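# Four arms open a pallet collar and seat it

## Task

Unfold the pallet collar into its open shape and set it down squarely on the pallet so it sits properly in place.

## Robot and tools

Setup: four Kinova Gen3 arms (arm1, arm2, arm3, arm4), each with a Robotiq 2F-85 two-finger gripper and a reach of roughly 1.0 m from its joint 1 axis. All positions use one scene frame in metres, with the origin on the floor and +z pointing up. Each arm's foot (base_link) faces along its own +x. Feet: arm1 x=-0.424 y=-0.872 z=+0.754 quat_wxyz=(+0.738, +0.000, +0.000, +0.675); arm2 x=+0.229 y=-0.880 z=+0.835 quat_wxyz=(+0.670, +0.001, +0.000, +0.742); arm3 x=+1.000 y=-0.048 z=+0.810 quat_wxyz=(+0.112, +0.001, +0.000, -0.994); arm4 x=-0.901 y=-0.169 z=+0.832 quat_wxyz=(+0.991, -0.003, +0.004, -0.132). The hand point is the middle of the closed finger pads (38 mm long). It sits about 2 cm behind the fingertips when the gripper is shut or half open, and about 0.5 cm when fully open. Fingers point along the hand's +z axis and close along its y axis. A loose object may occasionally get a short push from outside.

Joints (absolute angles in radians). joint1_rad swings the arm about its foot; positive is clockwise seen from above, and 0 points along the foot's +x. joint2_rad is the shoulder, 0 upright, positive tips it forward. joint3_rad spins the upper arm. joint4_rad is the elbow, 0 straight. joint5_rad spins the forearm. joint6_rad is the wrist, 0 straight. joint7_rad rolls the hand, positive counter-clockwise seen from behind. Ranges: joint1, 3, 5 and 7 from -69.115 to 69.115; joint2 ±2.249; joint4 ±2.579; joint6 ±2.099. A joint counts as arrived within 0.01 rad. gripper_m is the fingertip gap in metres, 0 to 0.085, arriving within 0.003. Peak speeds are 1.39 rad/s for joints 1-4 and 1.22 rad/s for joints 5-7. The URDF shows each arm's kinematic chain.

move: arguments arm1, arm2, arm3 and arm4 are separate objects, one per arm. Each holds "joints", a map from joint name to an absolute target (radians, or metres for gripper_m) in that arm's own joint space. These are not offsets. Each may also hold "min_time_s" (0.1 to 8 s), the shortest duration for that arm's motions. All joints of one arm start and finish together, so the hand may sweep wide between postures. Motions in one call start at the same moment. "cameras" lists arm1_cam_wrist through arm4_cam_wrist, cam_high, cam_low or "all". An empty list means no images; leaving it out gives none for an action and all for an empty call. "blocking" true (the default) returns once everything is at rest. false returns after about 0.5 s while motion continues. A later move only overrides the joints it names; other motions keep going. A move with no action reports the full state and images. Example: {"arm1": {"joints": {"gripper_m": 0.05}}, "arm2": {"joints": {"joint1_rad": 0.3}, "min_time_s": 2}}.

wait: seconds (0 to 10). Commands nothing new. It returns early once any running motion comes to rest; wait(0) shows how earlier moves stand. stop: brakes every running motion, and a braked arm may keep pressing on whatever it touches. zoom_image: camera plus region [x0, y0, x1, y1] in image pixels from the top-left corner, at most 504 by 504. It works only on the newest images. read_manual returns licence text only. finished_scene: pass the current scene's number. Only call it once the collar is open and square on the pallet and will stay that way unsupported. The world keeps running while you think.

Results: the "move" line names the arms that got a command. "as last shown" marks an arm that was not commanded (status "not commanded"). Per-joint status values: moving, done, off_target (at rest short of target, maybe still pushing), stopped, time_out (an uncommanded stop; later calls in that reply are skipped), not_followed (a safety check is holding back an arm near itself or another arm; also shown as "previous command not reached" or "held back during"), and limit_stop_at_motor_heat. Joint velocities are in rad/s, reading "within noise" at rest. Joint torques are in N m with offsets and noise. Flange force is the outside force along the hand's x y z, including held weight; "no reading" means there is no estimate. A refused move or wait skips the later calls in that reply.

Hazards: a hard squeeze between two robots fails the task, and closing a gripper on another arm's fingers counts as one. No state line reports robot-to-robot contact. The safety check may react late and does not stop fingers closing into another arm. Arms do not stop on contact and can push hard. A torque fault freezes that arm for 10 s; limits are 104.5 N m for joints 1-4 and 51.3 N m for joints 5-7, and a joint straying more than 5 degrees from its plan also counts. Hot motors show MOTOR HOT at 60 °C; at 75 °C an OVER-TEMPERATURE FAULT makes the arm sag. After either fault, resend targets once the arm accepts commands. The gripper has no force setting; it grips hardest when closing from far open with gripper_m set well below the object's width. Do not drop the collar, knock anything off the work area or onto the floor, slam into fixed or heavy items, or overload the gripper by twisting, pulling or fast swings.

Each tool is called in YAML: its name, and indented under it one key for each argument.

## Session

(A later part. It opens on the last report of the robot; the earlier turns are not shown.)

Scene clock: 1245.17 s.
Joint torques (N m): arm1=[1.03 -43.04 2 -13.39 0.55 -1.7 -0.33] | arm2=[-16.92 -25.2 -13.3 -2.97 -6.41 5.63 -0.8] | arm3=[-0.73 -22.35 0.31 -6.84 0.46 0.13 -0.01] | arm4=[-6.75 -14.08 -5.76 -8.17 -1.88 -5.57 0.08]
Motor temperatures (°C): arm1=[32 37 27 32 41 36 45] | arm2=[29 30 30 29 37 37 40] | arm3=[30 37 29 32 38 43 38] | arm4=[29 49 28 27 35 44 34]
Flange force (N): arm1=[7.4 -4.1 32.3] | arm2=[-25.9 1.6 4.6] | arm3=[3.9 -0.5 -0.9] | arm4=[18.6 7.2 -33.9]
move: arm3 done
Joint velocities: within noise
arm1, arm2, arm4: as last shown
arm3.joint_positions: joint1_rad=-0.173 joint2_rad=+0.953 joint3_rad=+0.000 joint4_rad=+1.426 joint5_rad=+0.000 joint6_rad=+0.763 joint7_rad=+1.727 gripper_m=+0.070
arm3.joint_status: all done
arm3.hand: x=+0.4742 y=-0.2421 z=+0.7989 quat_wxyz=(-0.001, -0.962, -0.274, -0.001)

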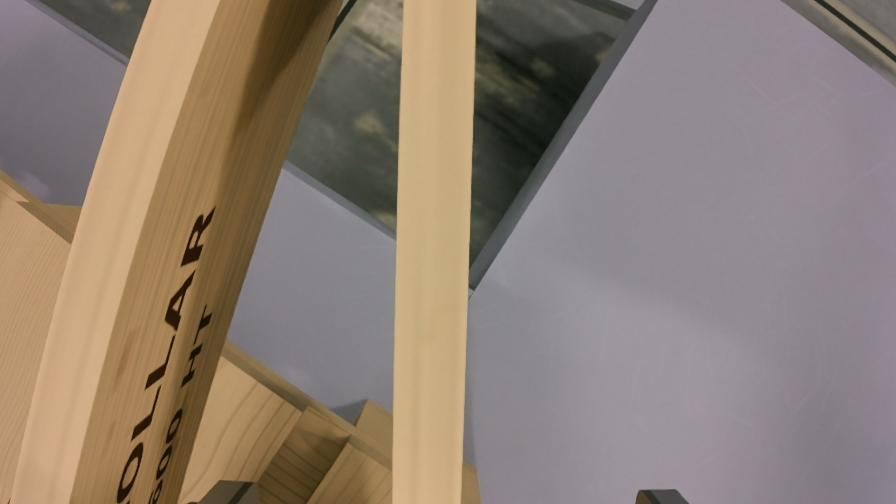

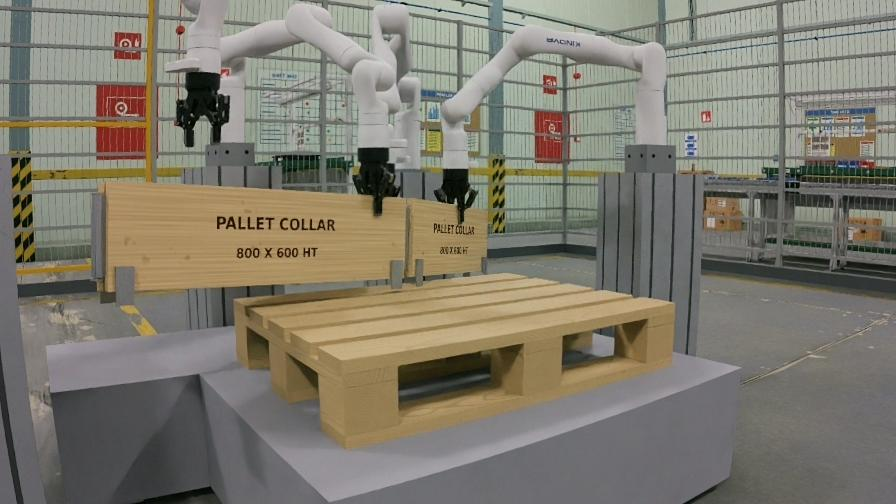

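move:
  arm3: {"joints":{"joint1_rad":-0.1625,"joint2_rad":1.1415,"joint4_rad":1.3958,"joint6_rad":0.6043,"joint7_rad":1.7179},"min_time_s":2}

move:
  arm3: {"joints":{"joint2_rad":1.26,"joint4_rad":1.3453,"joint6_rad":0.5363,"gripper_m":0.055},"min_time_s":2}

move:
  arm3: {"joints":{"gripper_m":0.008}}
  cameras: ["cam_high","arm3_cam_wrist"]

Scene clock: 1266.80 s.
Joint torques (N m): arm1=[1.03 -43.04 1.97 -13.36 0.56 -1.72 -0.35] | arm2=[-16.93 -25.21 -13.27 -2.99 -6.39 5.63 -0.86] | arm3=[-0.73 -23.1 0.35 -5.74 0.49 0.12 -0.04] | arm4=[-6.74 -14.1 -5.74 -8.17 -1.9 -5.53 0.08]
Motor temperatures (°C): arm1=[32 38 27 32 41 36 45] | arm2=[30 31 30 29 37 38 40] | arm3=[30 37 29 32 38 43 38] | arm4=[29 47 27 27 35 44 34]
Flange force (N): arm1=[7.2 -4.0 32.3] | arm2=[-26.0 1.5 4.6] | arm3=[3.9 -0.5 -1.7] | arm4=[18.7 7.3 -33.8]
move: arm3 done
Joint velocities: within noise
arm1, arm2, arm4: as last shown
arm3.joint_positions: joint1_rad=-0.163 joint2_rad=+1.142 joint3_rad=+0.000 joint4_rad=+1.396 joint5_rad=+0.000 joint6_rad=+0.604 joint7_rad=+1.718 gripper_m=+0.070
arm3.joint_status: all done
arm3.hand: x=+0.4714 y=-0.2372 z=+0.6988 quat_wxyz=(-0.001, -0.964, -0.264, -0.001)
pictures: none

Scene clock: 1269.10 s.
Joint torques (N m): arm1=[0.98 -46.8 2.05 -11.53 0.49 0.28 -0.44] | arm2=[-19.67 -32.24 -15.01 -4.92 -7.29 6.4 -1.04] | arm3=[1.35 -17.63 2.32 -5.93 0.98 -1.41 0.01] | arm4=[-7.88 -7.79 -6.49 -7.64 -2.03 -7.27 0.07]
Motor temperatures (°C): arm1=[32 38 27 32 41 36 45] | arm2=[30 32 30 29 37 38 40] | arm3=[30 37 29 32 38 43 38] | arm4=[29 47 27 27 35 44 34]
Flange force (N): arm1=[2.4 -0.3 44.1] | arm2=[-30.2 3.9 16.6] | arm3=[8.8 4.4 -16.6] | arm4=[22.4 9.3 -47.4]
move: arm3 done
Joint velocities: within noise
arm1, arm2, arm4: as last shown
arm1.hand: x=-0.0805 y=-0.4538 z=+0.6212 quat_wxyz=(+0.000, +0.099, -0.995, +0.000)
arm3.joint_positions: joint1_rad=-0.163 joint2_rad=+1.260 joint3_rad=+0.000 joint4_rad=+1.345 joint5_rad=+0.000 joint6_rad=+0.536 joint7_rad=+1.718 gripper_m=+0.055
arm3.joint_status: all done
arm3.hand: x=+0.4715 y=-0.2372 z=+0.6408 quat_wxyz=(-0.001, -0.964, -0.264, -0.001)
pictures: none

Scene clock: 1269.93 s.
Joint torques (N m): arm1=[2.37 -45.75 3.67 -12.08 0.84 -0.39 -0.46] | arm2=[-20.04 -31.65 -15.28 -5 -7.4 6.19 -0.96] | arm3=[3.02 -18.14 2.11 -4.5 -0.79 -0.73 -1.76] | arm4=[-6.98 -7.92 -5.86 -7.65 -1.77 -7.21 0.09]
Motor temperatures (°C): arm1=[32 38 27 32 41 36 45] | arm2=[30 32 30 29 37 38 40] | arm3=[30 37 29 32 38 43 38] | arm4=[29 47 27 27 35 44 34]
Flange force (N): arm1=[5.2 0.6 40.7] | arm2=[-30.7 2.6 15.1] | arm3=[4.2 3.3 -13.3] | arm4=[21.3 10.2 -47.1]
move: arm3 off_target
Joint velocities: within noise
arm1, arm2, arm4: as last shown
arm1.hand: x=-0.0804 y=-0.4537 z=+0.6213 quat_wxyz=(+0.000, +0.099, -0.995, +0.000)
arm3.joint_positions: joint1_rad=-0.163 joint2_rad=+1.260 joint3_rad=+0.000 joint4_rad=+1.345 joint5_rad=+0.000 joint6_rad=+0.536 joint7_rad=+1.718 gripper_m=+0.020
arm3.joint_status: gripper_m off_target (ended at +0.020, target +0.008)
arm3.hand: x=+0.4715 y=-0.2372 z=+0.6408 quat_wxyz=(-0.001, -0.964, -0.264, -0.001)
pictures: arm3_cam_wrist, cam_high

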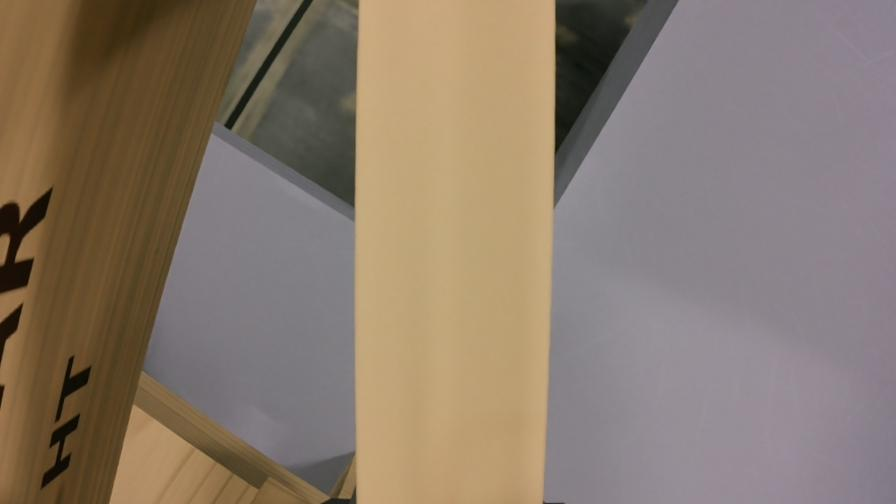

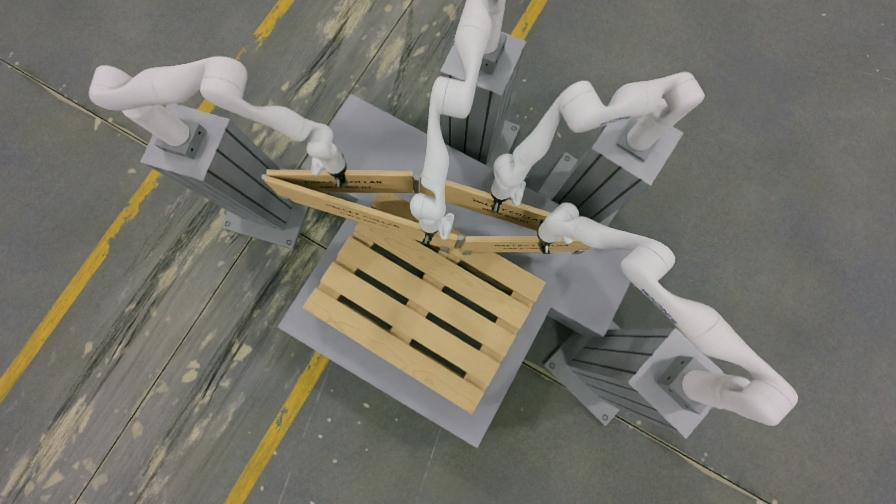

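move:
  arm1: {"joints":{"gripper_m":0.06}}
  arm2: {"joints":{"gripper_m":0.04}}

move:
  arm1: {"joints":{"joint2_rad":0.7324,"joint4_rad":1.4889,"joint6_rad":0.9203},"min_time_s":2}
  arm2: {"joints":{"joint2_rad":1.1905,"joint4_rad":0.754,"joint6_rad":1.1971},"min_time_s":2}
  cameras: ["cam_low","cam_high"]

Scene clock: 1329.47 s.
Joint torques (N m): arm1=[-0.5 -24.57 -0.99 -4.54 0.24 -0.02 0.37] | arm2=[0.61 -25.57 0.15 -8.11 0.19 -0.22 -0.37] | arm3=[0.22 -27.81 -1.19 0.13 -1.82 3.98 -1.89] | arm4=[-6.31 -19.17 -3.52 -6.21 -0.28 -2.83 0.63]
Motor temperatures (°C): arm1=[32 42 27 31 41 36 44] | arm2=[31 34 31 29 38 38 40] | arm3=[30 37 29 31 38 42 38] | arm4=[28 43 27 26 35 44 34]
Flange force (N): arm1=[-1.1 0.9 3.1] | arm2=[0.3 -11.5 -6.3] | arm3=[-12.4 -5.1 16.7] | arm4=[9.2 -2.6 -17.7]
move: arm1 done; arm2 done
Joint velocities: within noise
arm1.joint_positions: joint1_rad=+0.552 joint2_rad=+1.160 joint3_rad=+0.000 joint4_rad=+1.467 joint5_rad=+0.000 joint6_rad=+0.514 joint7_rad=+0.839 gripper_m=+0.060
arm1.joint_status: all done
arm1.hand: x=-0.0804 y=-0.4537 z=+0.6213 quat_wxyz=(+0.000, +0.099, -0.995, +0.000)
arm2.joint_positions: joint1_rad=-0.169 joint2_rad=+1.532 joint3_rad=+0.000 joint4_rad=+0.648 joint5_rad=+0.000 joint6_rad=+0.961 joint7_rad=-0.053 gripper_m=+0.040
arm2.joint_status: all done
arm2.hand: x=+0.0706 y=-0.2199 z=+0.6468 quat_wxyz=(+0.001, +0.109, -0.994, -0.001)
arm3, arm4: as last shown
pictures: none

Scene clock: 1331.80 s.
Joint torques (N m): arm1=[-0.52 -22.39 -1.13 -7.26 0.24 -0.02 0.36] | arm2=[0.66 -25.19 0.11 -9.19 0.17 -0.26 -0.36] | arm3=[0.19 -27.89 -1.12 0.12 -1.81 3.97 -1.87] | arm4=[-6.34 -19.29 -3.59 -6.18 -0.26 -2.83 0.64]
Motor temperatures (°C): arm1=[32 42 27 31 41 36 44] | arm2=[31 34 31 29 38 38 40] | arm3=[30 37 29 31 38 42 38] | arm4=[28 43 27 26 35 44 34]
Flange force (N): arm1=[-2.4 1.7 2.4] | arm2=[0.4 -11.3 -2.8] | arm3=[-12.5 -5.2 16.9] | arm4=[9.0 -3.0 -17.4]
move: arm1 done; arm2 done
Joint velocities: within noise
arm1.joint_positions: joint1_rad=+0.552 joint2_rad=+0.732 joint3_rad=+0.000 joint4_rad=+1.489 joint5_rad=+0.000 joint6_rad=+0.920 joint7_rad=+0.839 gripper_m=+0.060
arm1.joint_status: all done
arm1.hand: x=-0.0857 y=-0.4608 z=+0.8493 quat_wxyz=(+0.000, +0.099, -0.995, +0.000)
arm2.joint_positions: joint1_rad=-0.169 joint2_rad=+1.191 joint3_rad=+0.000 joint4_rad=+0.754 joint5_rad=+0.000 joint6_rad=+1.197 joint7_rad=-0.053 gripper_m=+0.040
arm2.joint_status: all done
arm2.hand: x=+0.0696 y=-0.2153 z=+0.8517 quat_wxyz=(+0.001, +0.109, -0.994, -0.001)
arm3: as last shown
arm4.joint_positions: joint1_rad=+0.065 joint2_rad=+1.526 joint3_rad=+0.000 joint4_rad=+0.800 joint5_rad=+0.000 joint6_rad=+0.816 joint7_rad=+2.454 gripper_m=+0.019
arm4.joint_status: not commanded
arm4.hand: x=-0.2975 y=-0.4046 z=+0.6048 quat_wxyz=(+0.005, +0.273, -0.962, +0.001)
pictures: cam_high, cam_low

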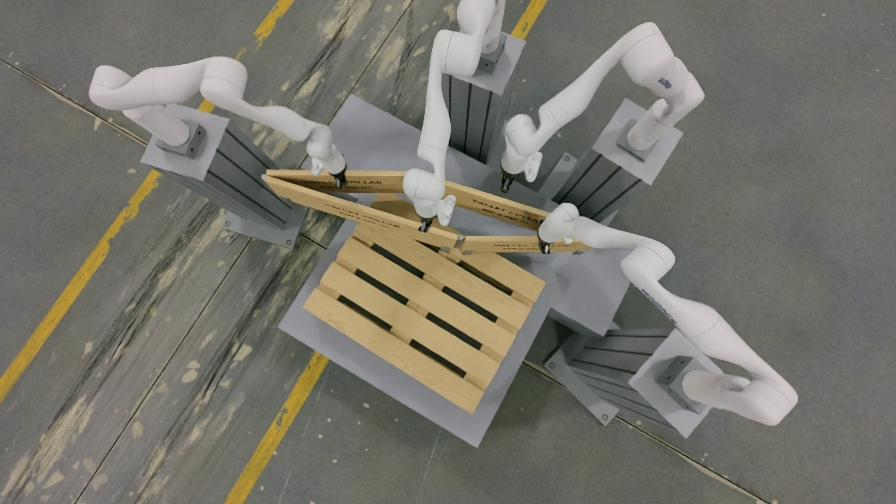

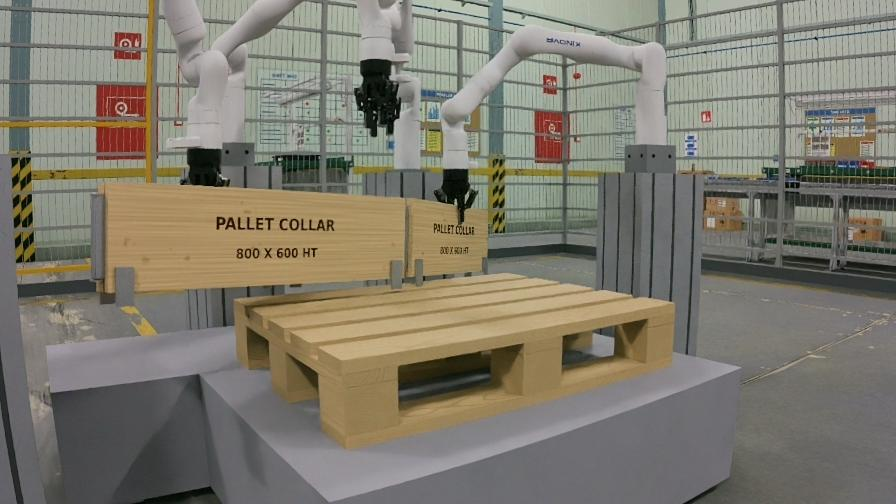

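move:
  arm1: {"joints":{"joint2_rad":-0.45,"joint4_rad":1.5,"joint6_rad":1.95},"min_time_s":3}
  arm2: {"joints":{"joint2_rad":-0.43,"joint4_rad":1.52,"joint6_rad":1.97},"min_time_s":3}
  arm3: {"joints":{"joint2_rad":1.1218,"joint4_rad":1.4016,"joint6_rad":0.6182},"min_time_s":5}
  arm4: {"joints":{"joint2_rad":1.3126,"joint4_rad":0.9476,"joint6_rad":0.8814},"min_time_s":5}
  cameras: ["cam_low","cam_high"]

Scene clock: 1351.93 s.
Joint torques (N m): arm1=[-0.56 -1.55 -1.55 -8.35 0.22 -0.4 0.4] | arm2=[0.67 1.5 -0.5 -8.91 0.18 -0.52 -0.35] | arm3=[0.26 -33.2 0.59 -6.27 -0.66 3.55 -1.2] | arm4=[0.46 -48.17 -0.45 -14.75 0.12 -0.29 1.04]
Motor temperatures (°C): arm1=[32 41 27 31 41 36 44] | arm2=[30 35 30 29 38 38 40] | arm3=[30 38 29 31 38 42 38] | arm4=[28 44 27 26 35 44 34]
Flange force (N): arm1=[-5.3 0.9 -1.4] | arm2=[-2.2 -3.6 2.9] | arm3=[1.6 -1.2 22.9] | arm4=[-3.1 -0.5 32.7]
move: arm1 done; arm2 done; arm3 done; arm4 done
Joint velocities: within noise
arm1.joint_positions: joint1_rad=+0.552 joint2_rad=-0.450 joint3_rad=+0.000 joint4_rad=+1.500 joint5_rad=+0.000 joint6_rad=+1.950 joint7_rad=+0.839 gripper_m=+0.060
arm1.joint_status: all done
arm1.hand: x=-0.3235 y=-0.7796 z=+1.2654 quat_wxyz=(-0.048, +0.098, -0.993, -0.052)
arm2.joint_positions: joint1_rad=-0.169 joint2_rad=-0.430 joint3_rad=+0.000 joint4_rad=+1.520 joint5_rad=+0.000 joint6_rad=+1.970 joint7_rad=-0.053 gripper_m=+0.040
arm2.joint_status: all done
arm2.hand: x=+0.2195 y=-0.7506 z=+1.3379 quat_wxyz=(+0.007, +0.109, -0.993, -0.041)
arm3.joint_positions: joint1_rad=-0.163 joint2_rad=+1.122 joint3_rad=+0.000 joint4_rad=+1.402 joint5_rad=+0.000 joint6_rad=+0.618 joint7_rad=+1.718 gripper_m=+0.020
arm3.joint_status: all done
arm3.hand: x=+0.4714 y=-0.2372 z=+0.7088 quat_wxyz=(-0.001, -0.964, -0.264, -0.001)
arm4.joint_positions: joint1_rad=+0.065 joint2_rad=+1.315 joint3_rad=+0.000 joint4_rad=+0.948 joint5_rad=+0.000 joint6_rad=+0.881 joint7_rad=+2.454 gripper_m=+0.019
arm4.joint_status: all done
arm4.hand: x=-0.2973 y=-0.4039 z=+0.7074 quat_wxyz=(+0.006, +0.273, -0.962, +0.000)
pictures: cam_high, cam_low

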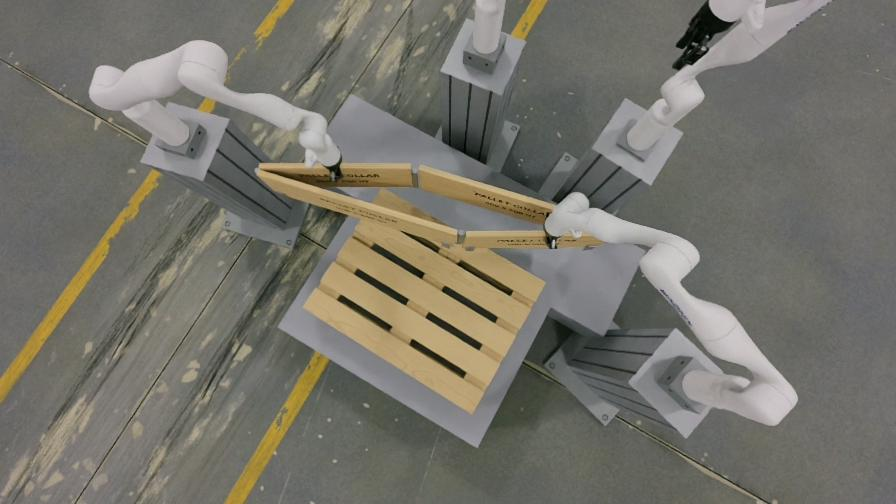

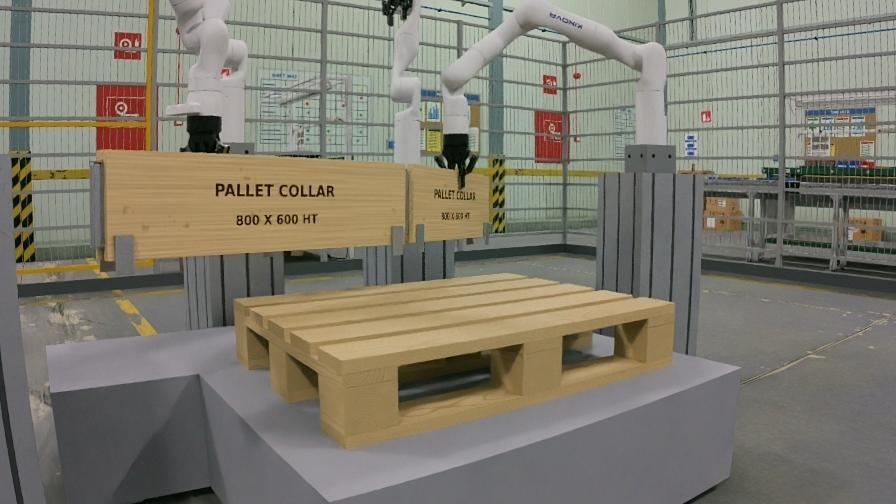

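move:
  arm3: {"joints":{"joint1_rad":-0.0593,"joint2_rad":1.1298,"joint4_rad":1.3773,"joint6_rad":0.6345,"joint7_rad":2.1597},"min_time_s":5}
  arm4: {"joints":{"joint1_rad":-0.1009,"joint2_rad":1.1866,"joint4_rad":1.3051,"joint6_rad":0.6499,"joint7_rad":2.6073},"min_time_s":5}
  cameras: ["cam_high"]

Scene clock: 1365.43 s.
Joint torques (N m): arm1=[-0.56 -1.6 -1.57 -8.36 0.28 -0.45 0.4] | arm2=[0.58 1.51 -0.46 -8.92 0.18 -0.51 -0.39] | arm3=[-1.59 -32.95 -0.76 -3.14 -0.04 5.02 0] | arm4=[2.82 -37.14 1.15 -4.69 -0.04 3.47 -0.03]
Motor temperatures (°C): arm1=[32 40 27 31 41 36 44] | arm2=[30 34 30 29 37 38 40] | arm3=[30 39 29 31 38 42 38] | arm4=[28 46 27 26 35 44 34]
Flange force (N): arm1=[-5.3 1.0 -1.5] | arm2=[-2.2 -3.6 3.0] | arm3=[-5.0 -7.0 25.7] | arm4=[-9.6 -7.9 29.6]
move: arm3 done; arm4 done
Joint velocities: within noise
arm1, arm2: as last shown
arm3.joint_positions: joint1_rad=-0.059 joint2_rad=+1.130 joint3_rad=+0.000 joint4_rad=+1.377 joint5_rad=+0.000 joint6_rad=+0.635 joint7_rad=+2.160 gripper_m=+0.020
arm3.joint_status: all done
arm3.hand: x=+0.4493 y=-0.1833 z=+0.7087 quat_wxyz=(-0.001, -0.906, -0.423, -0.001)
arm4.joint_positions: joint1_rad=-0.101 joint2_rad=+1.187 joint3_rad=+0.000 joint4_rad=+1.305 joint5_rad=+0.000 joint6_rad=+0.650 joint7_rad=+2.607 gripper_m=+0.019
arm4.joint_status: all done
arm4.hand: x=-0.3341 y=-0.2893 z=+0.7087 quat_wxyz=(+0.005, +0.422, -0.907, +0.000)

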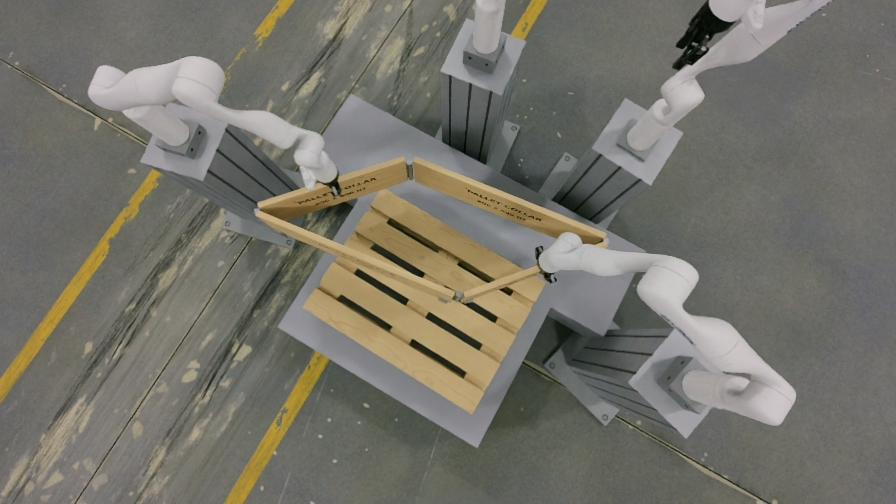

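move:
  arm3: {"joints":{"joint1_rad":0.0827,"joint2_rad":1.1491,"joint4_rad":1.3196,"joint6_rad":0.6729,"joint7_rad":2.6508},"min_time_s":6}
  arm4: {"joints":{"joint1_rad":-0.3124,"joint2_rad":1.1299,"joint4_rad":1.4873,"joint6_rad":0.5244,"joint7_rad":2.7449},"min_time_s":6}
  cameras: ["cam_high"]

Scene clock: 1425.57 s.
Joint torques (N m): arm1=[-0.51 -1.56 -1.59 -8.33 0.25 -0.43 0.37] | arm2=[0.69 1.46 -0.52 -8.96 0.19 -0.51 -0.36] | arm3=[-1.68 -34.04 -0.83 -1.64 0.17 6.1 0.39] | arm4=[0.78 -27.99 -1.14 3.96 -0.64 7.26 0.04]
Motor temperatures (°C): arm1=[32 37 27 31 40 36 44] | arm2=[29 32 30 29 37 37 40] | arm3=[30 39 29 31 38 43 38] | arm4=[28 50 27 26 35 43 34]
Flange force (N): arm1=[-5.5 0.8 -1.6] | arm2=[-2.3 -3.5 3.1] | arm3=[-4.5 -14.3 28.9] | arm4=[-8.1 -17.6 25.9]
move: arm3 done; arm4 done
Joint velocities: within noise
arm1, arm2: as last shown
arm3.joint_positions: joint1_rad=+0.083 joint2_rad=+1.149 joint3_rad=+0.000 joint4_rad=+1.320 joint5_rad=+0.000 joint6_rad=+0.673 joint7_rad=+2.651 gripper_m=+0.020
arm3.joint_status: all done
arm3.hand: x=+0.4228 y=-0.1057 z=+0.7086 quat_wxyz=(-0.001, -0.819, -0.574, +0.000)
arm4.joint_positions: joint1_rad=-0.312 joint2_rad=+1.130 joint3_rad=+0.000 joint4_rad=+1.487 joint5_rad=+0.000 joint6_rad=+0.524 joint7_rad=+2.745 gripper_m=+0.019
arm4.joint_status: all done
arm4.hand: x=-0.3640 y=-0.1693 z=+0.7085 quat_wxyz=(+0.005, +0.573, -0.819, -0.001)

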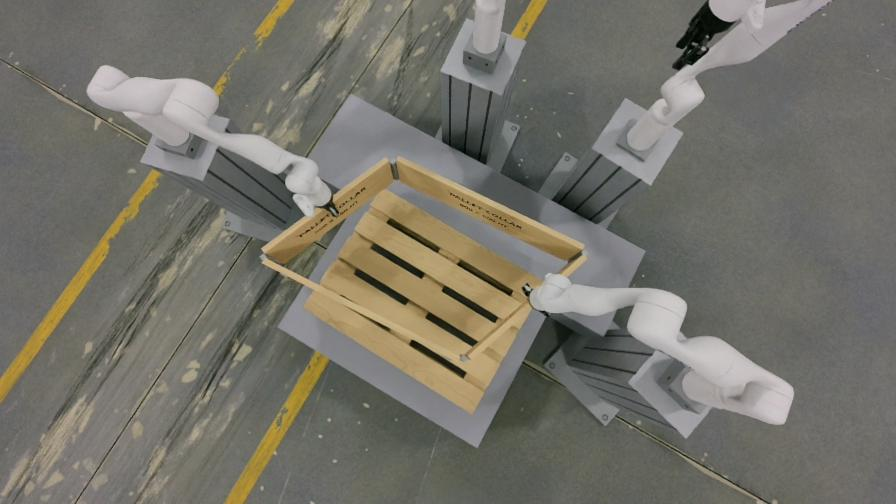

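move:
  arm3: {"joints":{"joint1_rad":0.1801,"joint2_rad":1.1823,"joint4_rad":1.223,"joint6_rad":0.7363,"joint7_rad":3.0973},"min_time_s":6}
  arm4: {"joints":{"joint1_rad":-0.5037,"joint2_rad":1.118,"joint4_rad":1.5286,"joint6_rad":0.495,"joint7_rad":2.9027},"min_time_s":6}
  cameras: ["cam_high","cam_low","arm1_cam_wrist","arm2_cam_wrist","arm3_cam_wrist","arm4_cam_wrist"]

zoom_image:
  camera: "cam_high"
  region: [240, 130, 600, 430]

Scene clock: 1444.47 s.
Joint torques (N m): arm1=[-0.57 -1.58 -1.6 -8.39 0.24 -0.42 0.37] | arm2=[0.64 1.41 -0.43 -8.94 0.15 -0.52 -0.41] | arm3=[-2.48 -38.78 -1.05 -0.8 0.55 6.33 0.93] | arm4=[-4.7 -15.21 -7.52 15.9 -1.74 13.33 0.66]
Motor temperatures (°C): arm1=[32 37 27 31 40 36 44] | arm2=[29 31 30 29 37 37 40] | arm3=[30 39 29 31 38 43 38] | arm4=[28 49 27 25 35 43 34]
Flange force (N): arm1=[-5.4 0.8 -1.3] | arm2=[-2.2 -3.4 2.9] | arm3=[2.4 -29.2 36.8] | arm4=[0.9 -35.0 16.9]
move: arm3 done; arm4 done
Joint velocities: within noise
arm1, arm2: as last shown
arm3.joint_positions: joint1_rad=+0.180 joint2_rad=+1.182 joint3_rad=+0.000 joint4_rad=+1.223 joint5_rad=+0.000 joint6_rad=+0.736 joint7_rad=+3.097 gripper_m=+0.020
arm3.joint_status: all done
arm3.hand: x=+0.3993 y=-0.0503 z=+0.7086 quat_wxyz=(-0.001, -0.707, -0.707, +0.000)
arm4.joint_positions: joint1_rad=-0.504 joint2_rad=+1.118 joint3_rad=+0.000 joint4_rad=+1.529 joint5_rad=+0.000 joint6_rad=+0.495 joint7_rad=+2.903 gripper_m=+0.019
arm4.joint_status: all done
arm4.hand: x=-0.3838 y=-0.0694 z=+0.7082 quat_wxyz=(+0.005, +0.707, -0.707, -0.002)
pictures: arm1_cam_wrist, arm2_cam_wrist, arm3_cam_wrist, arm4_cam_wrist, cam_high, cam_low

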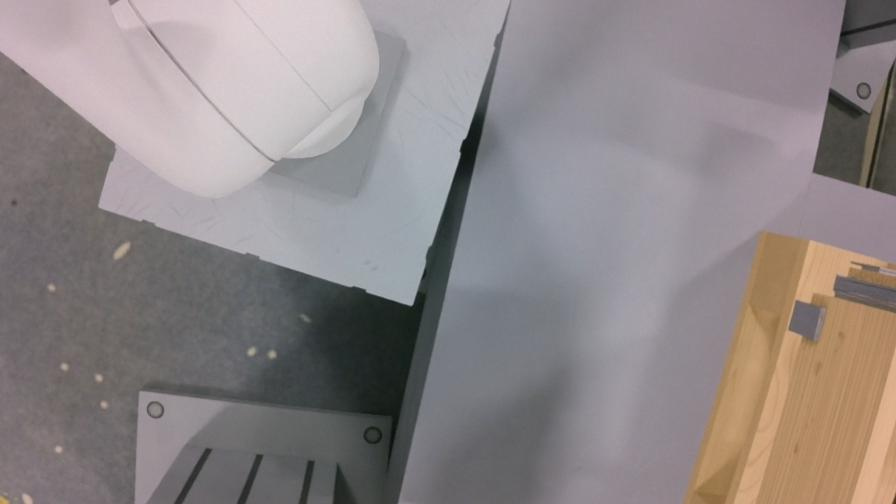

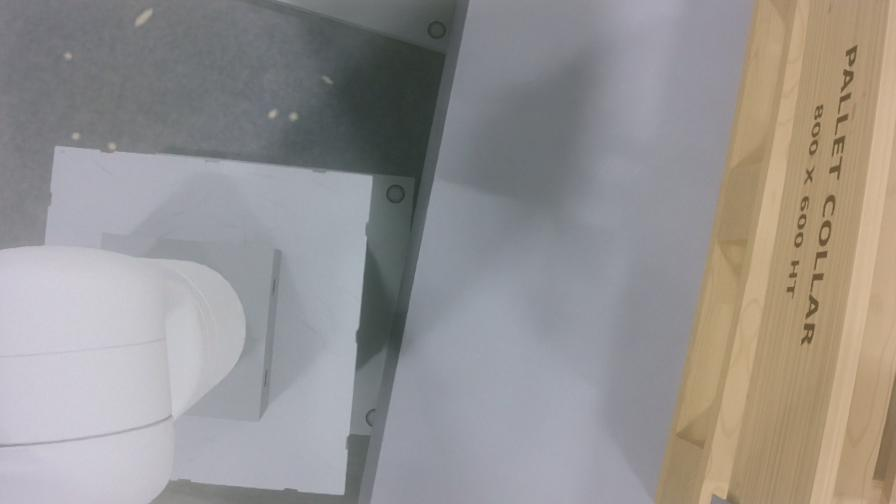

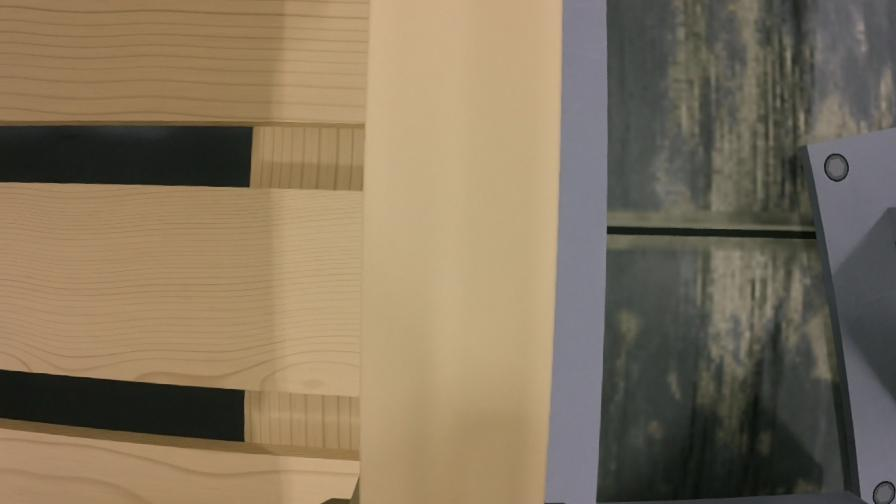

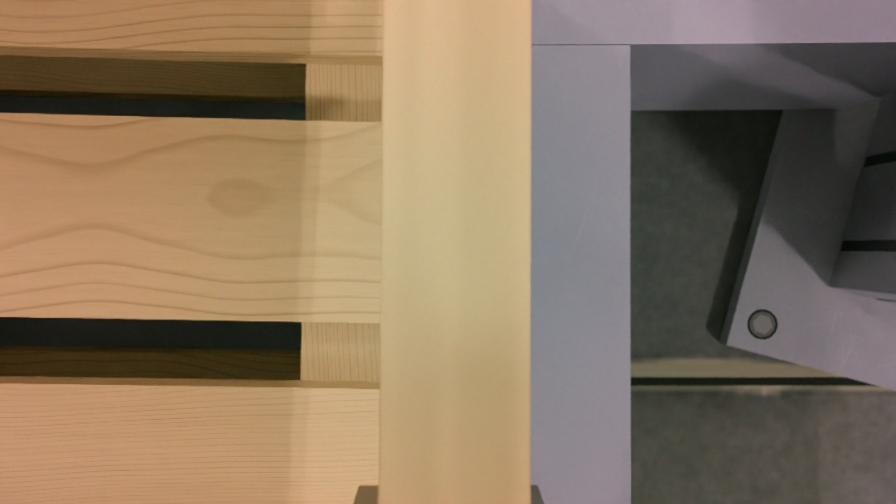

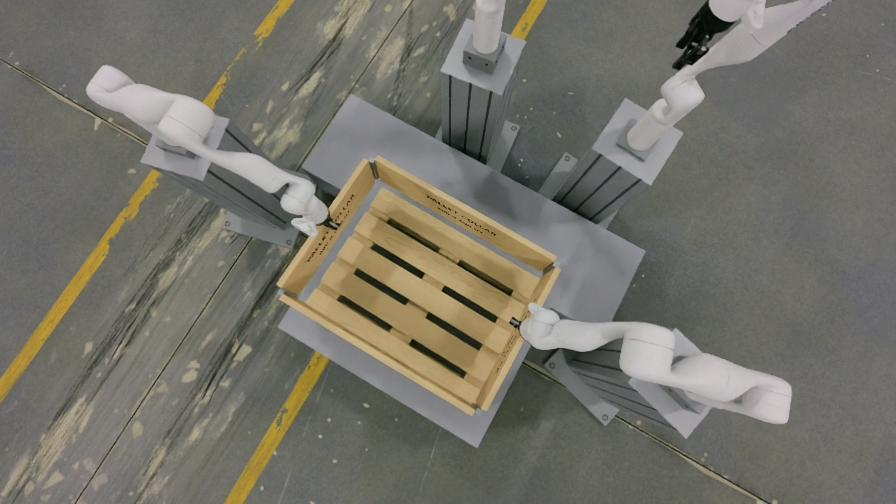

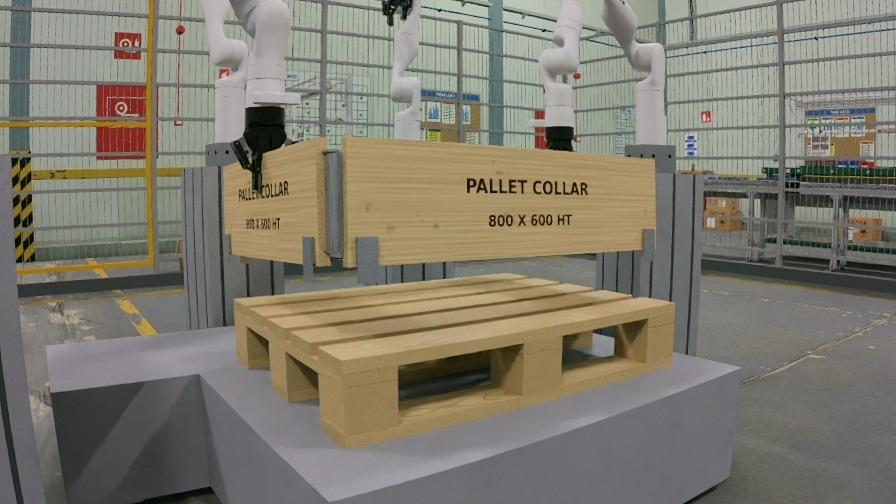

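Scaled by 1.400 from the camera's image (finer frame: 1280x720).

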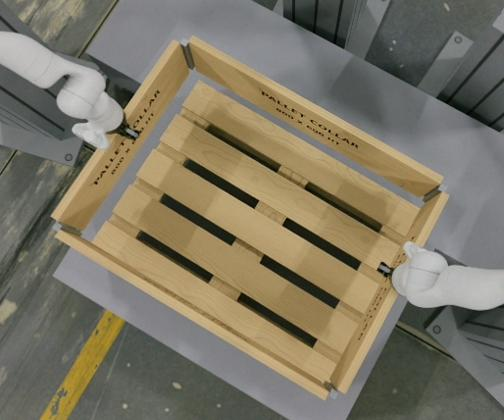

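move:
  arm3: {"joints":{"joint2_rad":1.2395,"joint4_rad":1.2015,"joint6_rad":0.7006},"min_time_s":3}
  arm1: {"joints":{"joint1_rad":-0.0707,"joint2_rad":0.4849,"joint3_rad":0,"joint4_rad":1.2449,"joint5_rad":0,"joint6_rad":1.4118,"joint7_rad":-1.5523},"min_time_s":4}
  arm2: {"joints":{"joint1_rad":0.3953,"joint2_rad":0.6250,"joint3_rad":0,"joint4_rad":1.2685,"joint5_rad":0,"joint6_rad":1.2481,"joint7_rad":-1.2774},"min_time_s":4}
  cameras: ["arm1_cam_wrist","arm2_cam_wrist","arm3_cam_wrist","arm4_cam_wrist","cam_low","cam_high"]

Scene clock: 1508.17 s.
Joint torques (N m): arm1=[-0.58 -20.21 -1.22 -9.17 0.26 -0.05 0.39] | arm2=[0.63 -18.72 -0.07 -9.38 0.21 -0.3 -0.39] | arm3=[-0.96 -22.2 -0.13 8.84 0.37 12.89 0.29] | arm4=[-2.81 -30.36 -4.76 6.62 -1.37 8.04 0.1]
Motor temperatures (°C): arm1=[32 35 27 31 40 35 44] | arm2=[29 30 30 28 36 37 40] | arm3=[30 40 29 31 38 43 38] | arm4=[28 45 27 27 35 46 34]
Flange force (N): arm1=[3.7 0.9 1.2] | arm2=[-6.3 -2.7 -0.7] | arm3=[0.9 -25.1 20.5] | arm4=[-0.7 -29.7 34.7]
move: arm1 done; arm2 done; arm3 done
Joint velocities: within noise
arm1.joint_positions: joint1_rad=-0.071 joint2_rad=+0.485 joint3_rad=+0.000 joint4_rad=+1.245 joint5_rad=+0.000 joint6_rad=+1.412 joint7_rad=-1.552 gripper_m=+0.060
arm1.joint_status: all done
arm1.hand: x=-0.3893 y=-0.3659 z=+1.0494 quat_wxyz=(+0.000, -0.707, -0.707, +0.000)
arm2.joint_positions: joint1_rad=+0.395 joint2_rad=+0.625 joint3_rad=+0.000 joint4_rad=+1.269 joint5_rad=+0.000 joint6_rad=+1.248 joint7_rad=-1.277 gripper_m=+0.040
arm2.joint_status: all done
arm2.hand: x=+0.4104 y=-0.3667 z=+1.0509 quat_wxyz=(+0.001, -0.707, -0.707, +0.000)
arm3.joint_positions: joint1_rad=+0.180 joint2_rad=+1.240 joint3_rad=+0.000 joint4_rad=+1.201 joint5_rad=+0.000 joint6_rad=+0.701 joint7_rad=+3.097 gripper_m=+0.020
arm3.joint_status: all done
arm3.hand: x=+0.3993 y=-0.0503 z=+0.6787 quat_wxyz=(-0.001, -0.707, -0.707, +0.000)
arm4: as last shown
pictures: arm1_cam_wrist, arm2_cam_wrist, arm3_cam_wrist, arm4_cam_wrist, cam_high, cam_low

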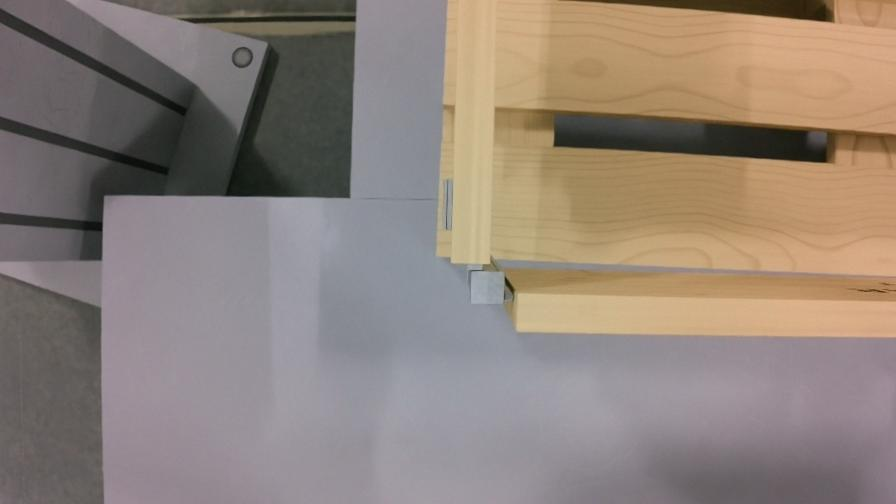

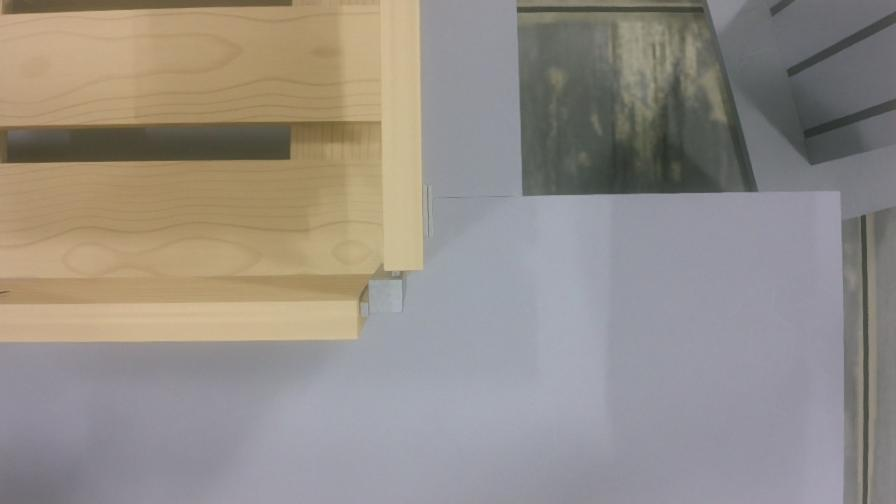

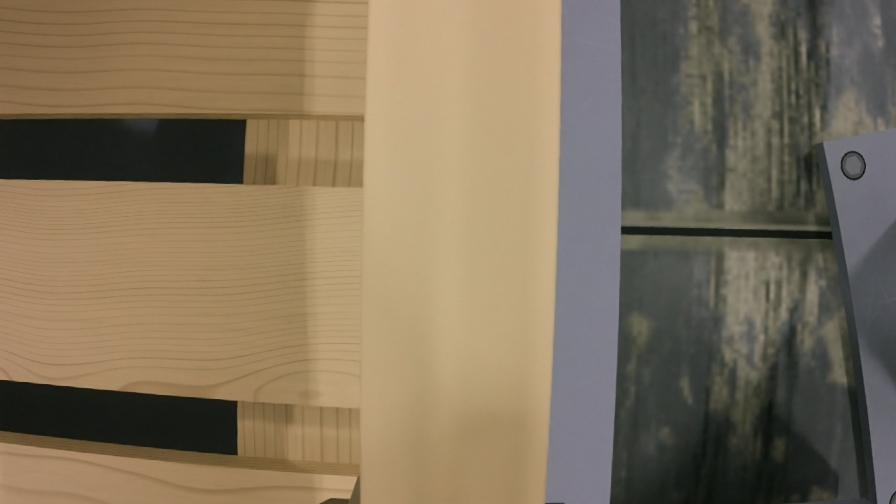

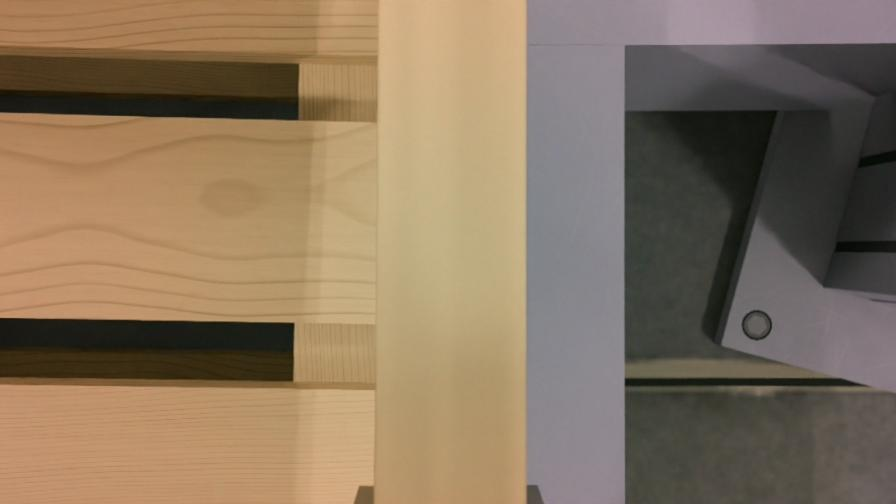

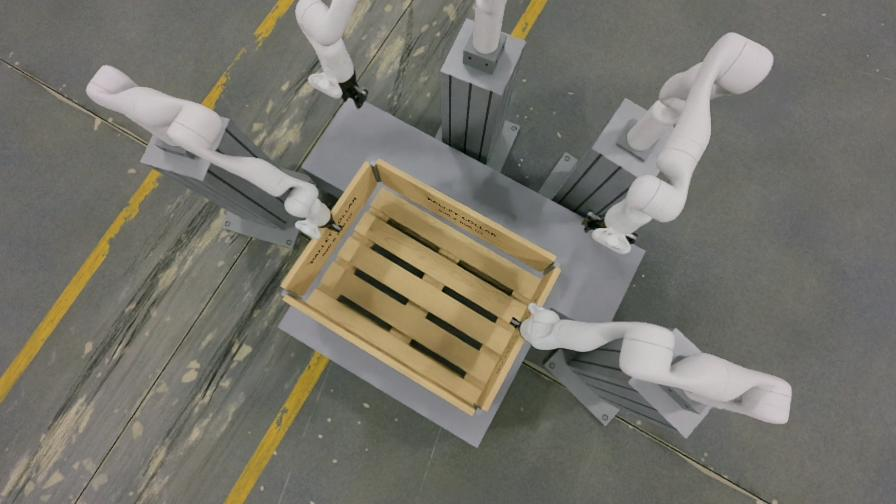

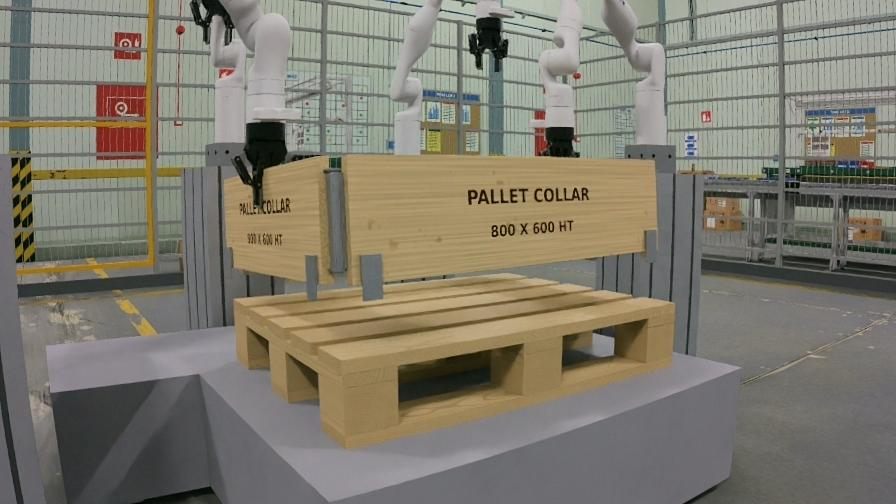

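move:
  arm3: {"joints":{"joint1_rad":0.2349,"joint2_rad":1.3451,"joint4_rad":1.0975,"joint6_rad":0.6990,"joint7_rad":3.1521},"min_time_s":4}
  arm4: {"joints":{"joint1_rad":-0.5686,"joint2_rad":1.2273,"joint4_rad":1.4806,"joint6_rad":0.4337,"joint7_rad":2.8377},"min_time_s":4}
  cameras: ["arm1_cam_wrist","arm2_cam_wrist","cam_low"]

zoom_image:
  camera: "arm1_cam_wrist"
  region: [400, 150, 600, 350]

zoom_image:
  camera: "arm2_cam_wrist"
  region: [300, 150, 500, 350]

zoom_image:
  camera: "cam_low"
  region: [200, 130, 700, 460]

Scene clock: 1587.40 s.
Joint torques (N m): arm1=[-0.55 -20.23 -1.18 -9.1 0.3 -0.07 0.42] | arm2=[0.53 -18.64 0.02 -9.3 0.24 -0.36 -0.33] | arm3=[-0.65 -35.7 0.68 -3.75 0.71 5.29 0.31] | arm4=[-1.84 -30.08 -4.03 2.06 -1.23 5.39 0]
Motor temperatures (°C): arm1=[32 34 27 31 40 35 44] | arm2=[28 31 29 29 36 37 40] | arm3=[30 38 29 31 37 44 38] | arm4=[27 47 26 26 35 45 34]
Flange force (N): arm1=[4.1 0.8 1.0] | arm2=[-6.1 -2.6 -1.1] | arm3=[0.9 -9.4 26.9] | arm4=[-0.4 -14.7 27.2]
move: arm3 done; arm4 done
Joint velocities: within noise
arm1, arm2: as last shown
arm3.joint_positions: joint1_rad=+0.235 joint2_rad=+1.345 joint3_rad=+0.000 joint4_rad=+1.097 joint5_rad=+0.000 joint6_rad=+0.699 joint7_rad=+3.152 gripper_m=+0.020
arm3.joint_status: all done
arm3.hand: x=+0.3884 y=-0.0173 z=+0.6356 quat_wxyz=(-0.001, -0.707, -0.707, +0.000)
arm4.joint_positions: joint1_rad=-0.569 joint2_rad=+1.227 joint3_rad=+0.000 joint4_rad=+1.481 joint5_rad=+0.000 joint6_rad=+0.434 joint7_rad=+2.838 gripper_m=+0.019
arm4.joint_status: all done
arm4.hand: x=-0.3913 y=-0.0360 z=+0.6571 quat_wxyz=(+0.005, +0.707, -0.707, -0.002)

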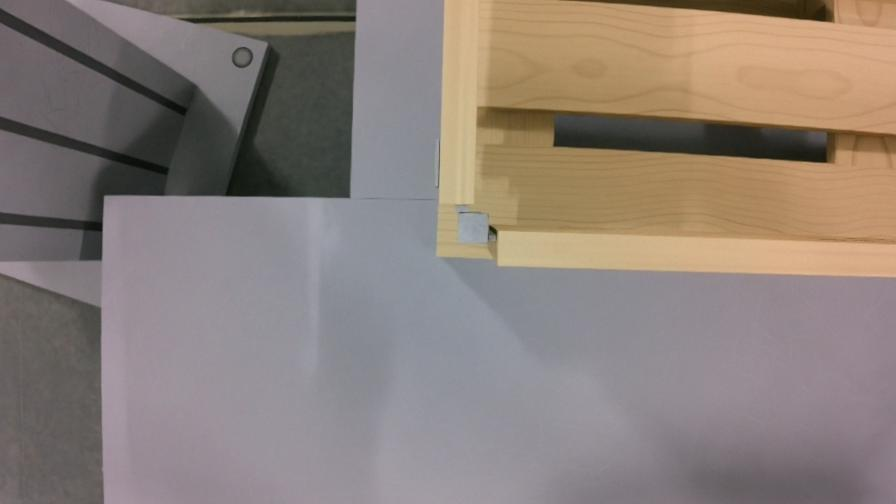

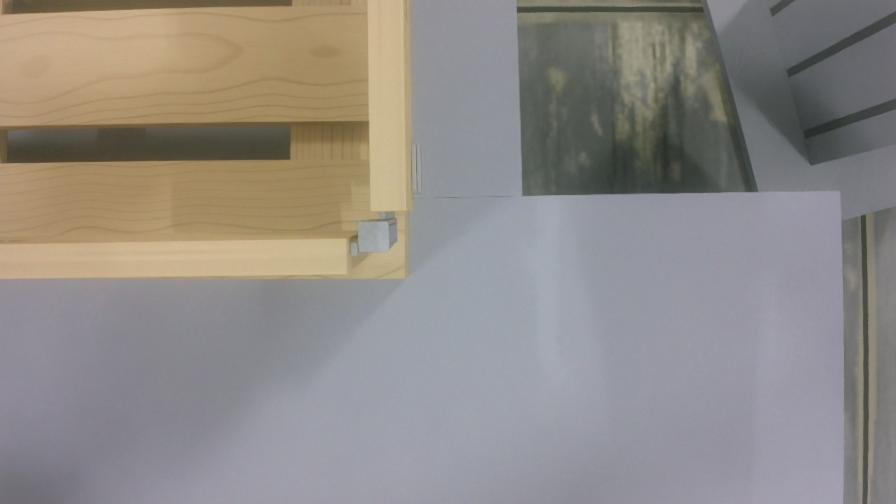

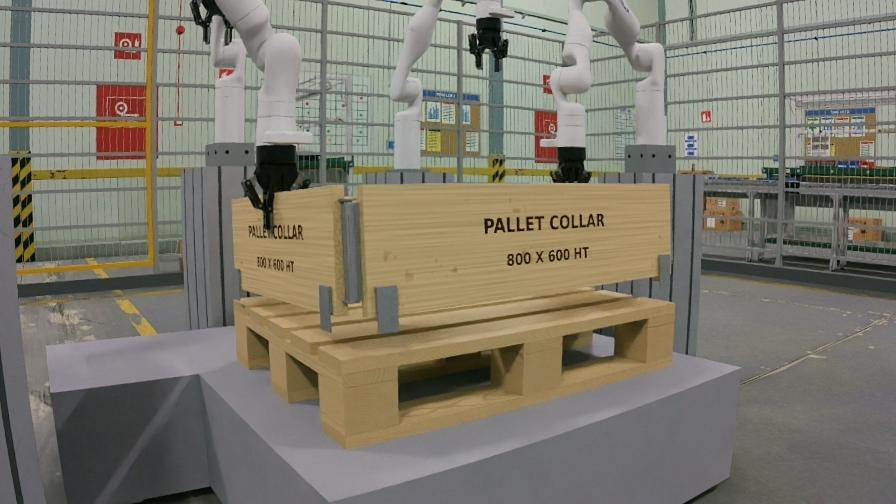

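Scaled by 2.520 from the camera's image (finer frame: 1280x720).

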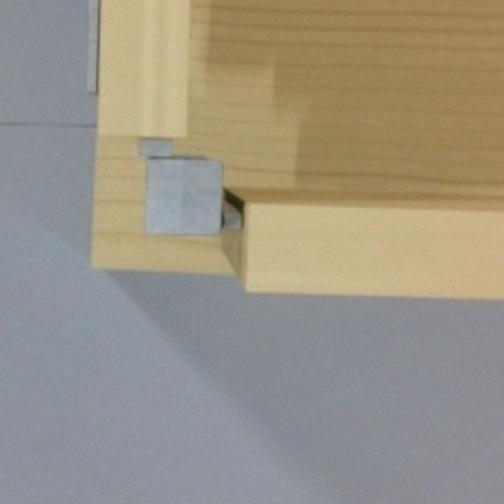

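Scaled by 2.520 from the camera's image (finer frame: 1280x720).

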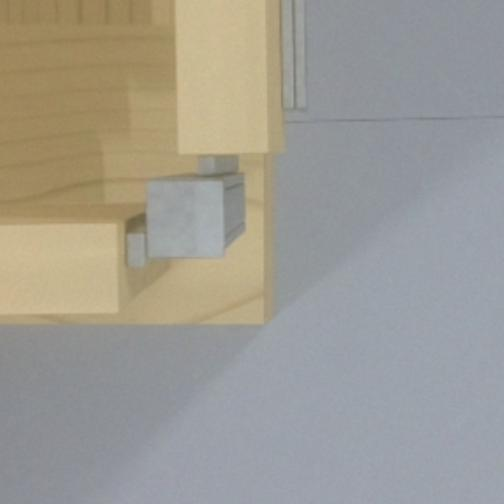

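Scaled by 1.008 from the camera's image (finer frame: 1280x720).

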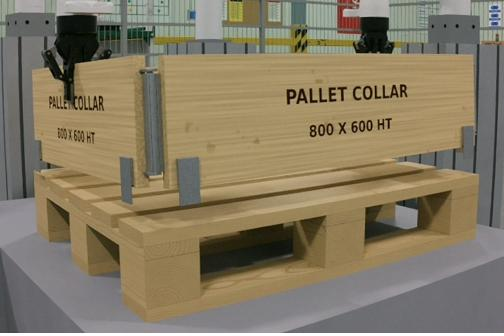

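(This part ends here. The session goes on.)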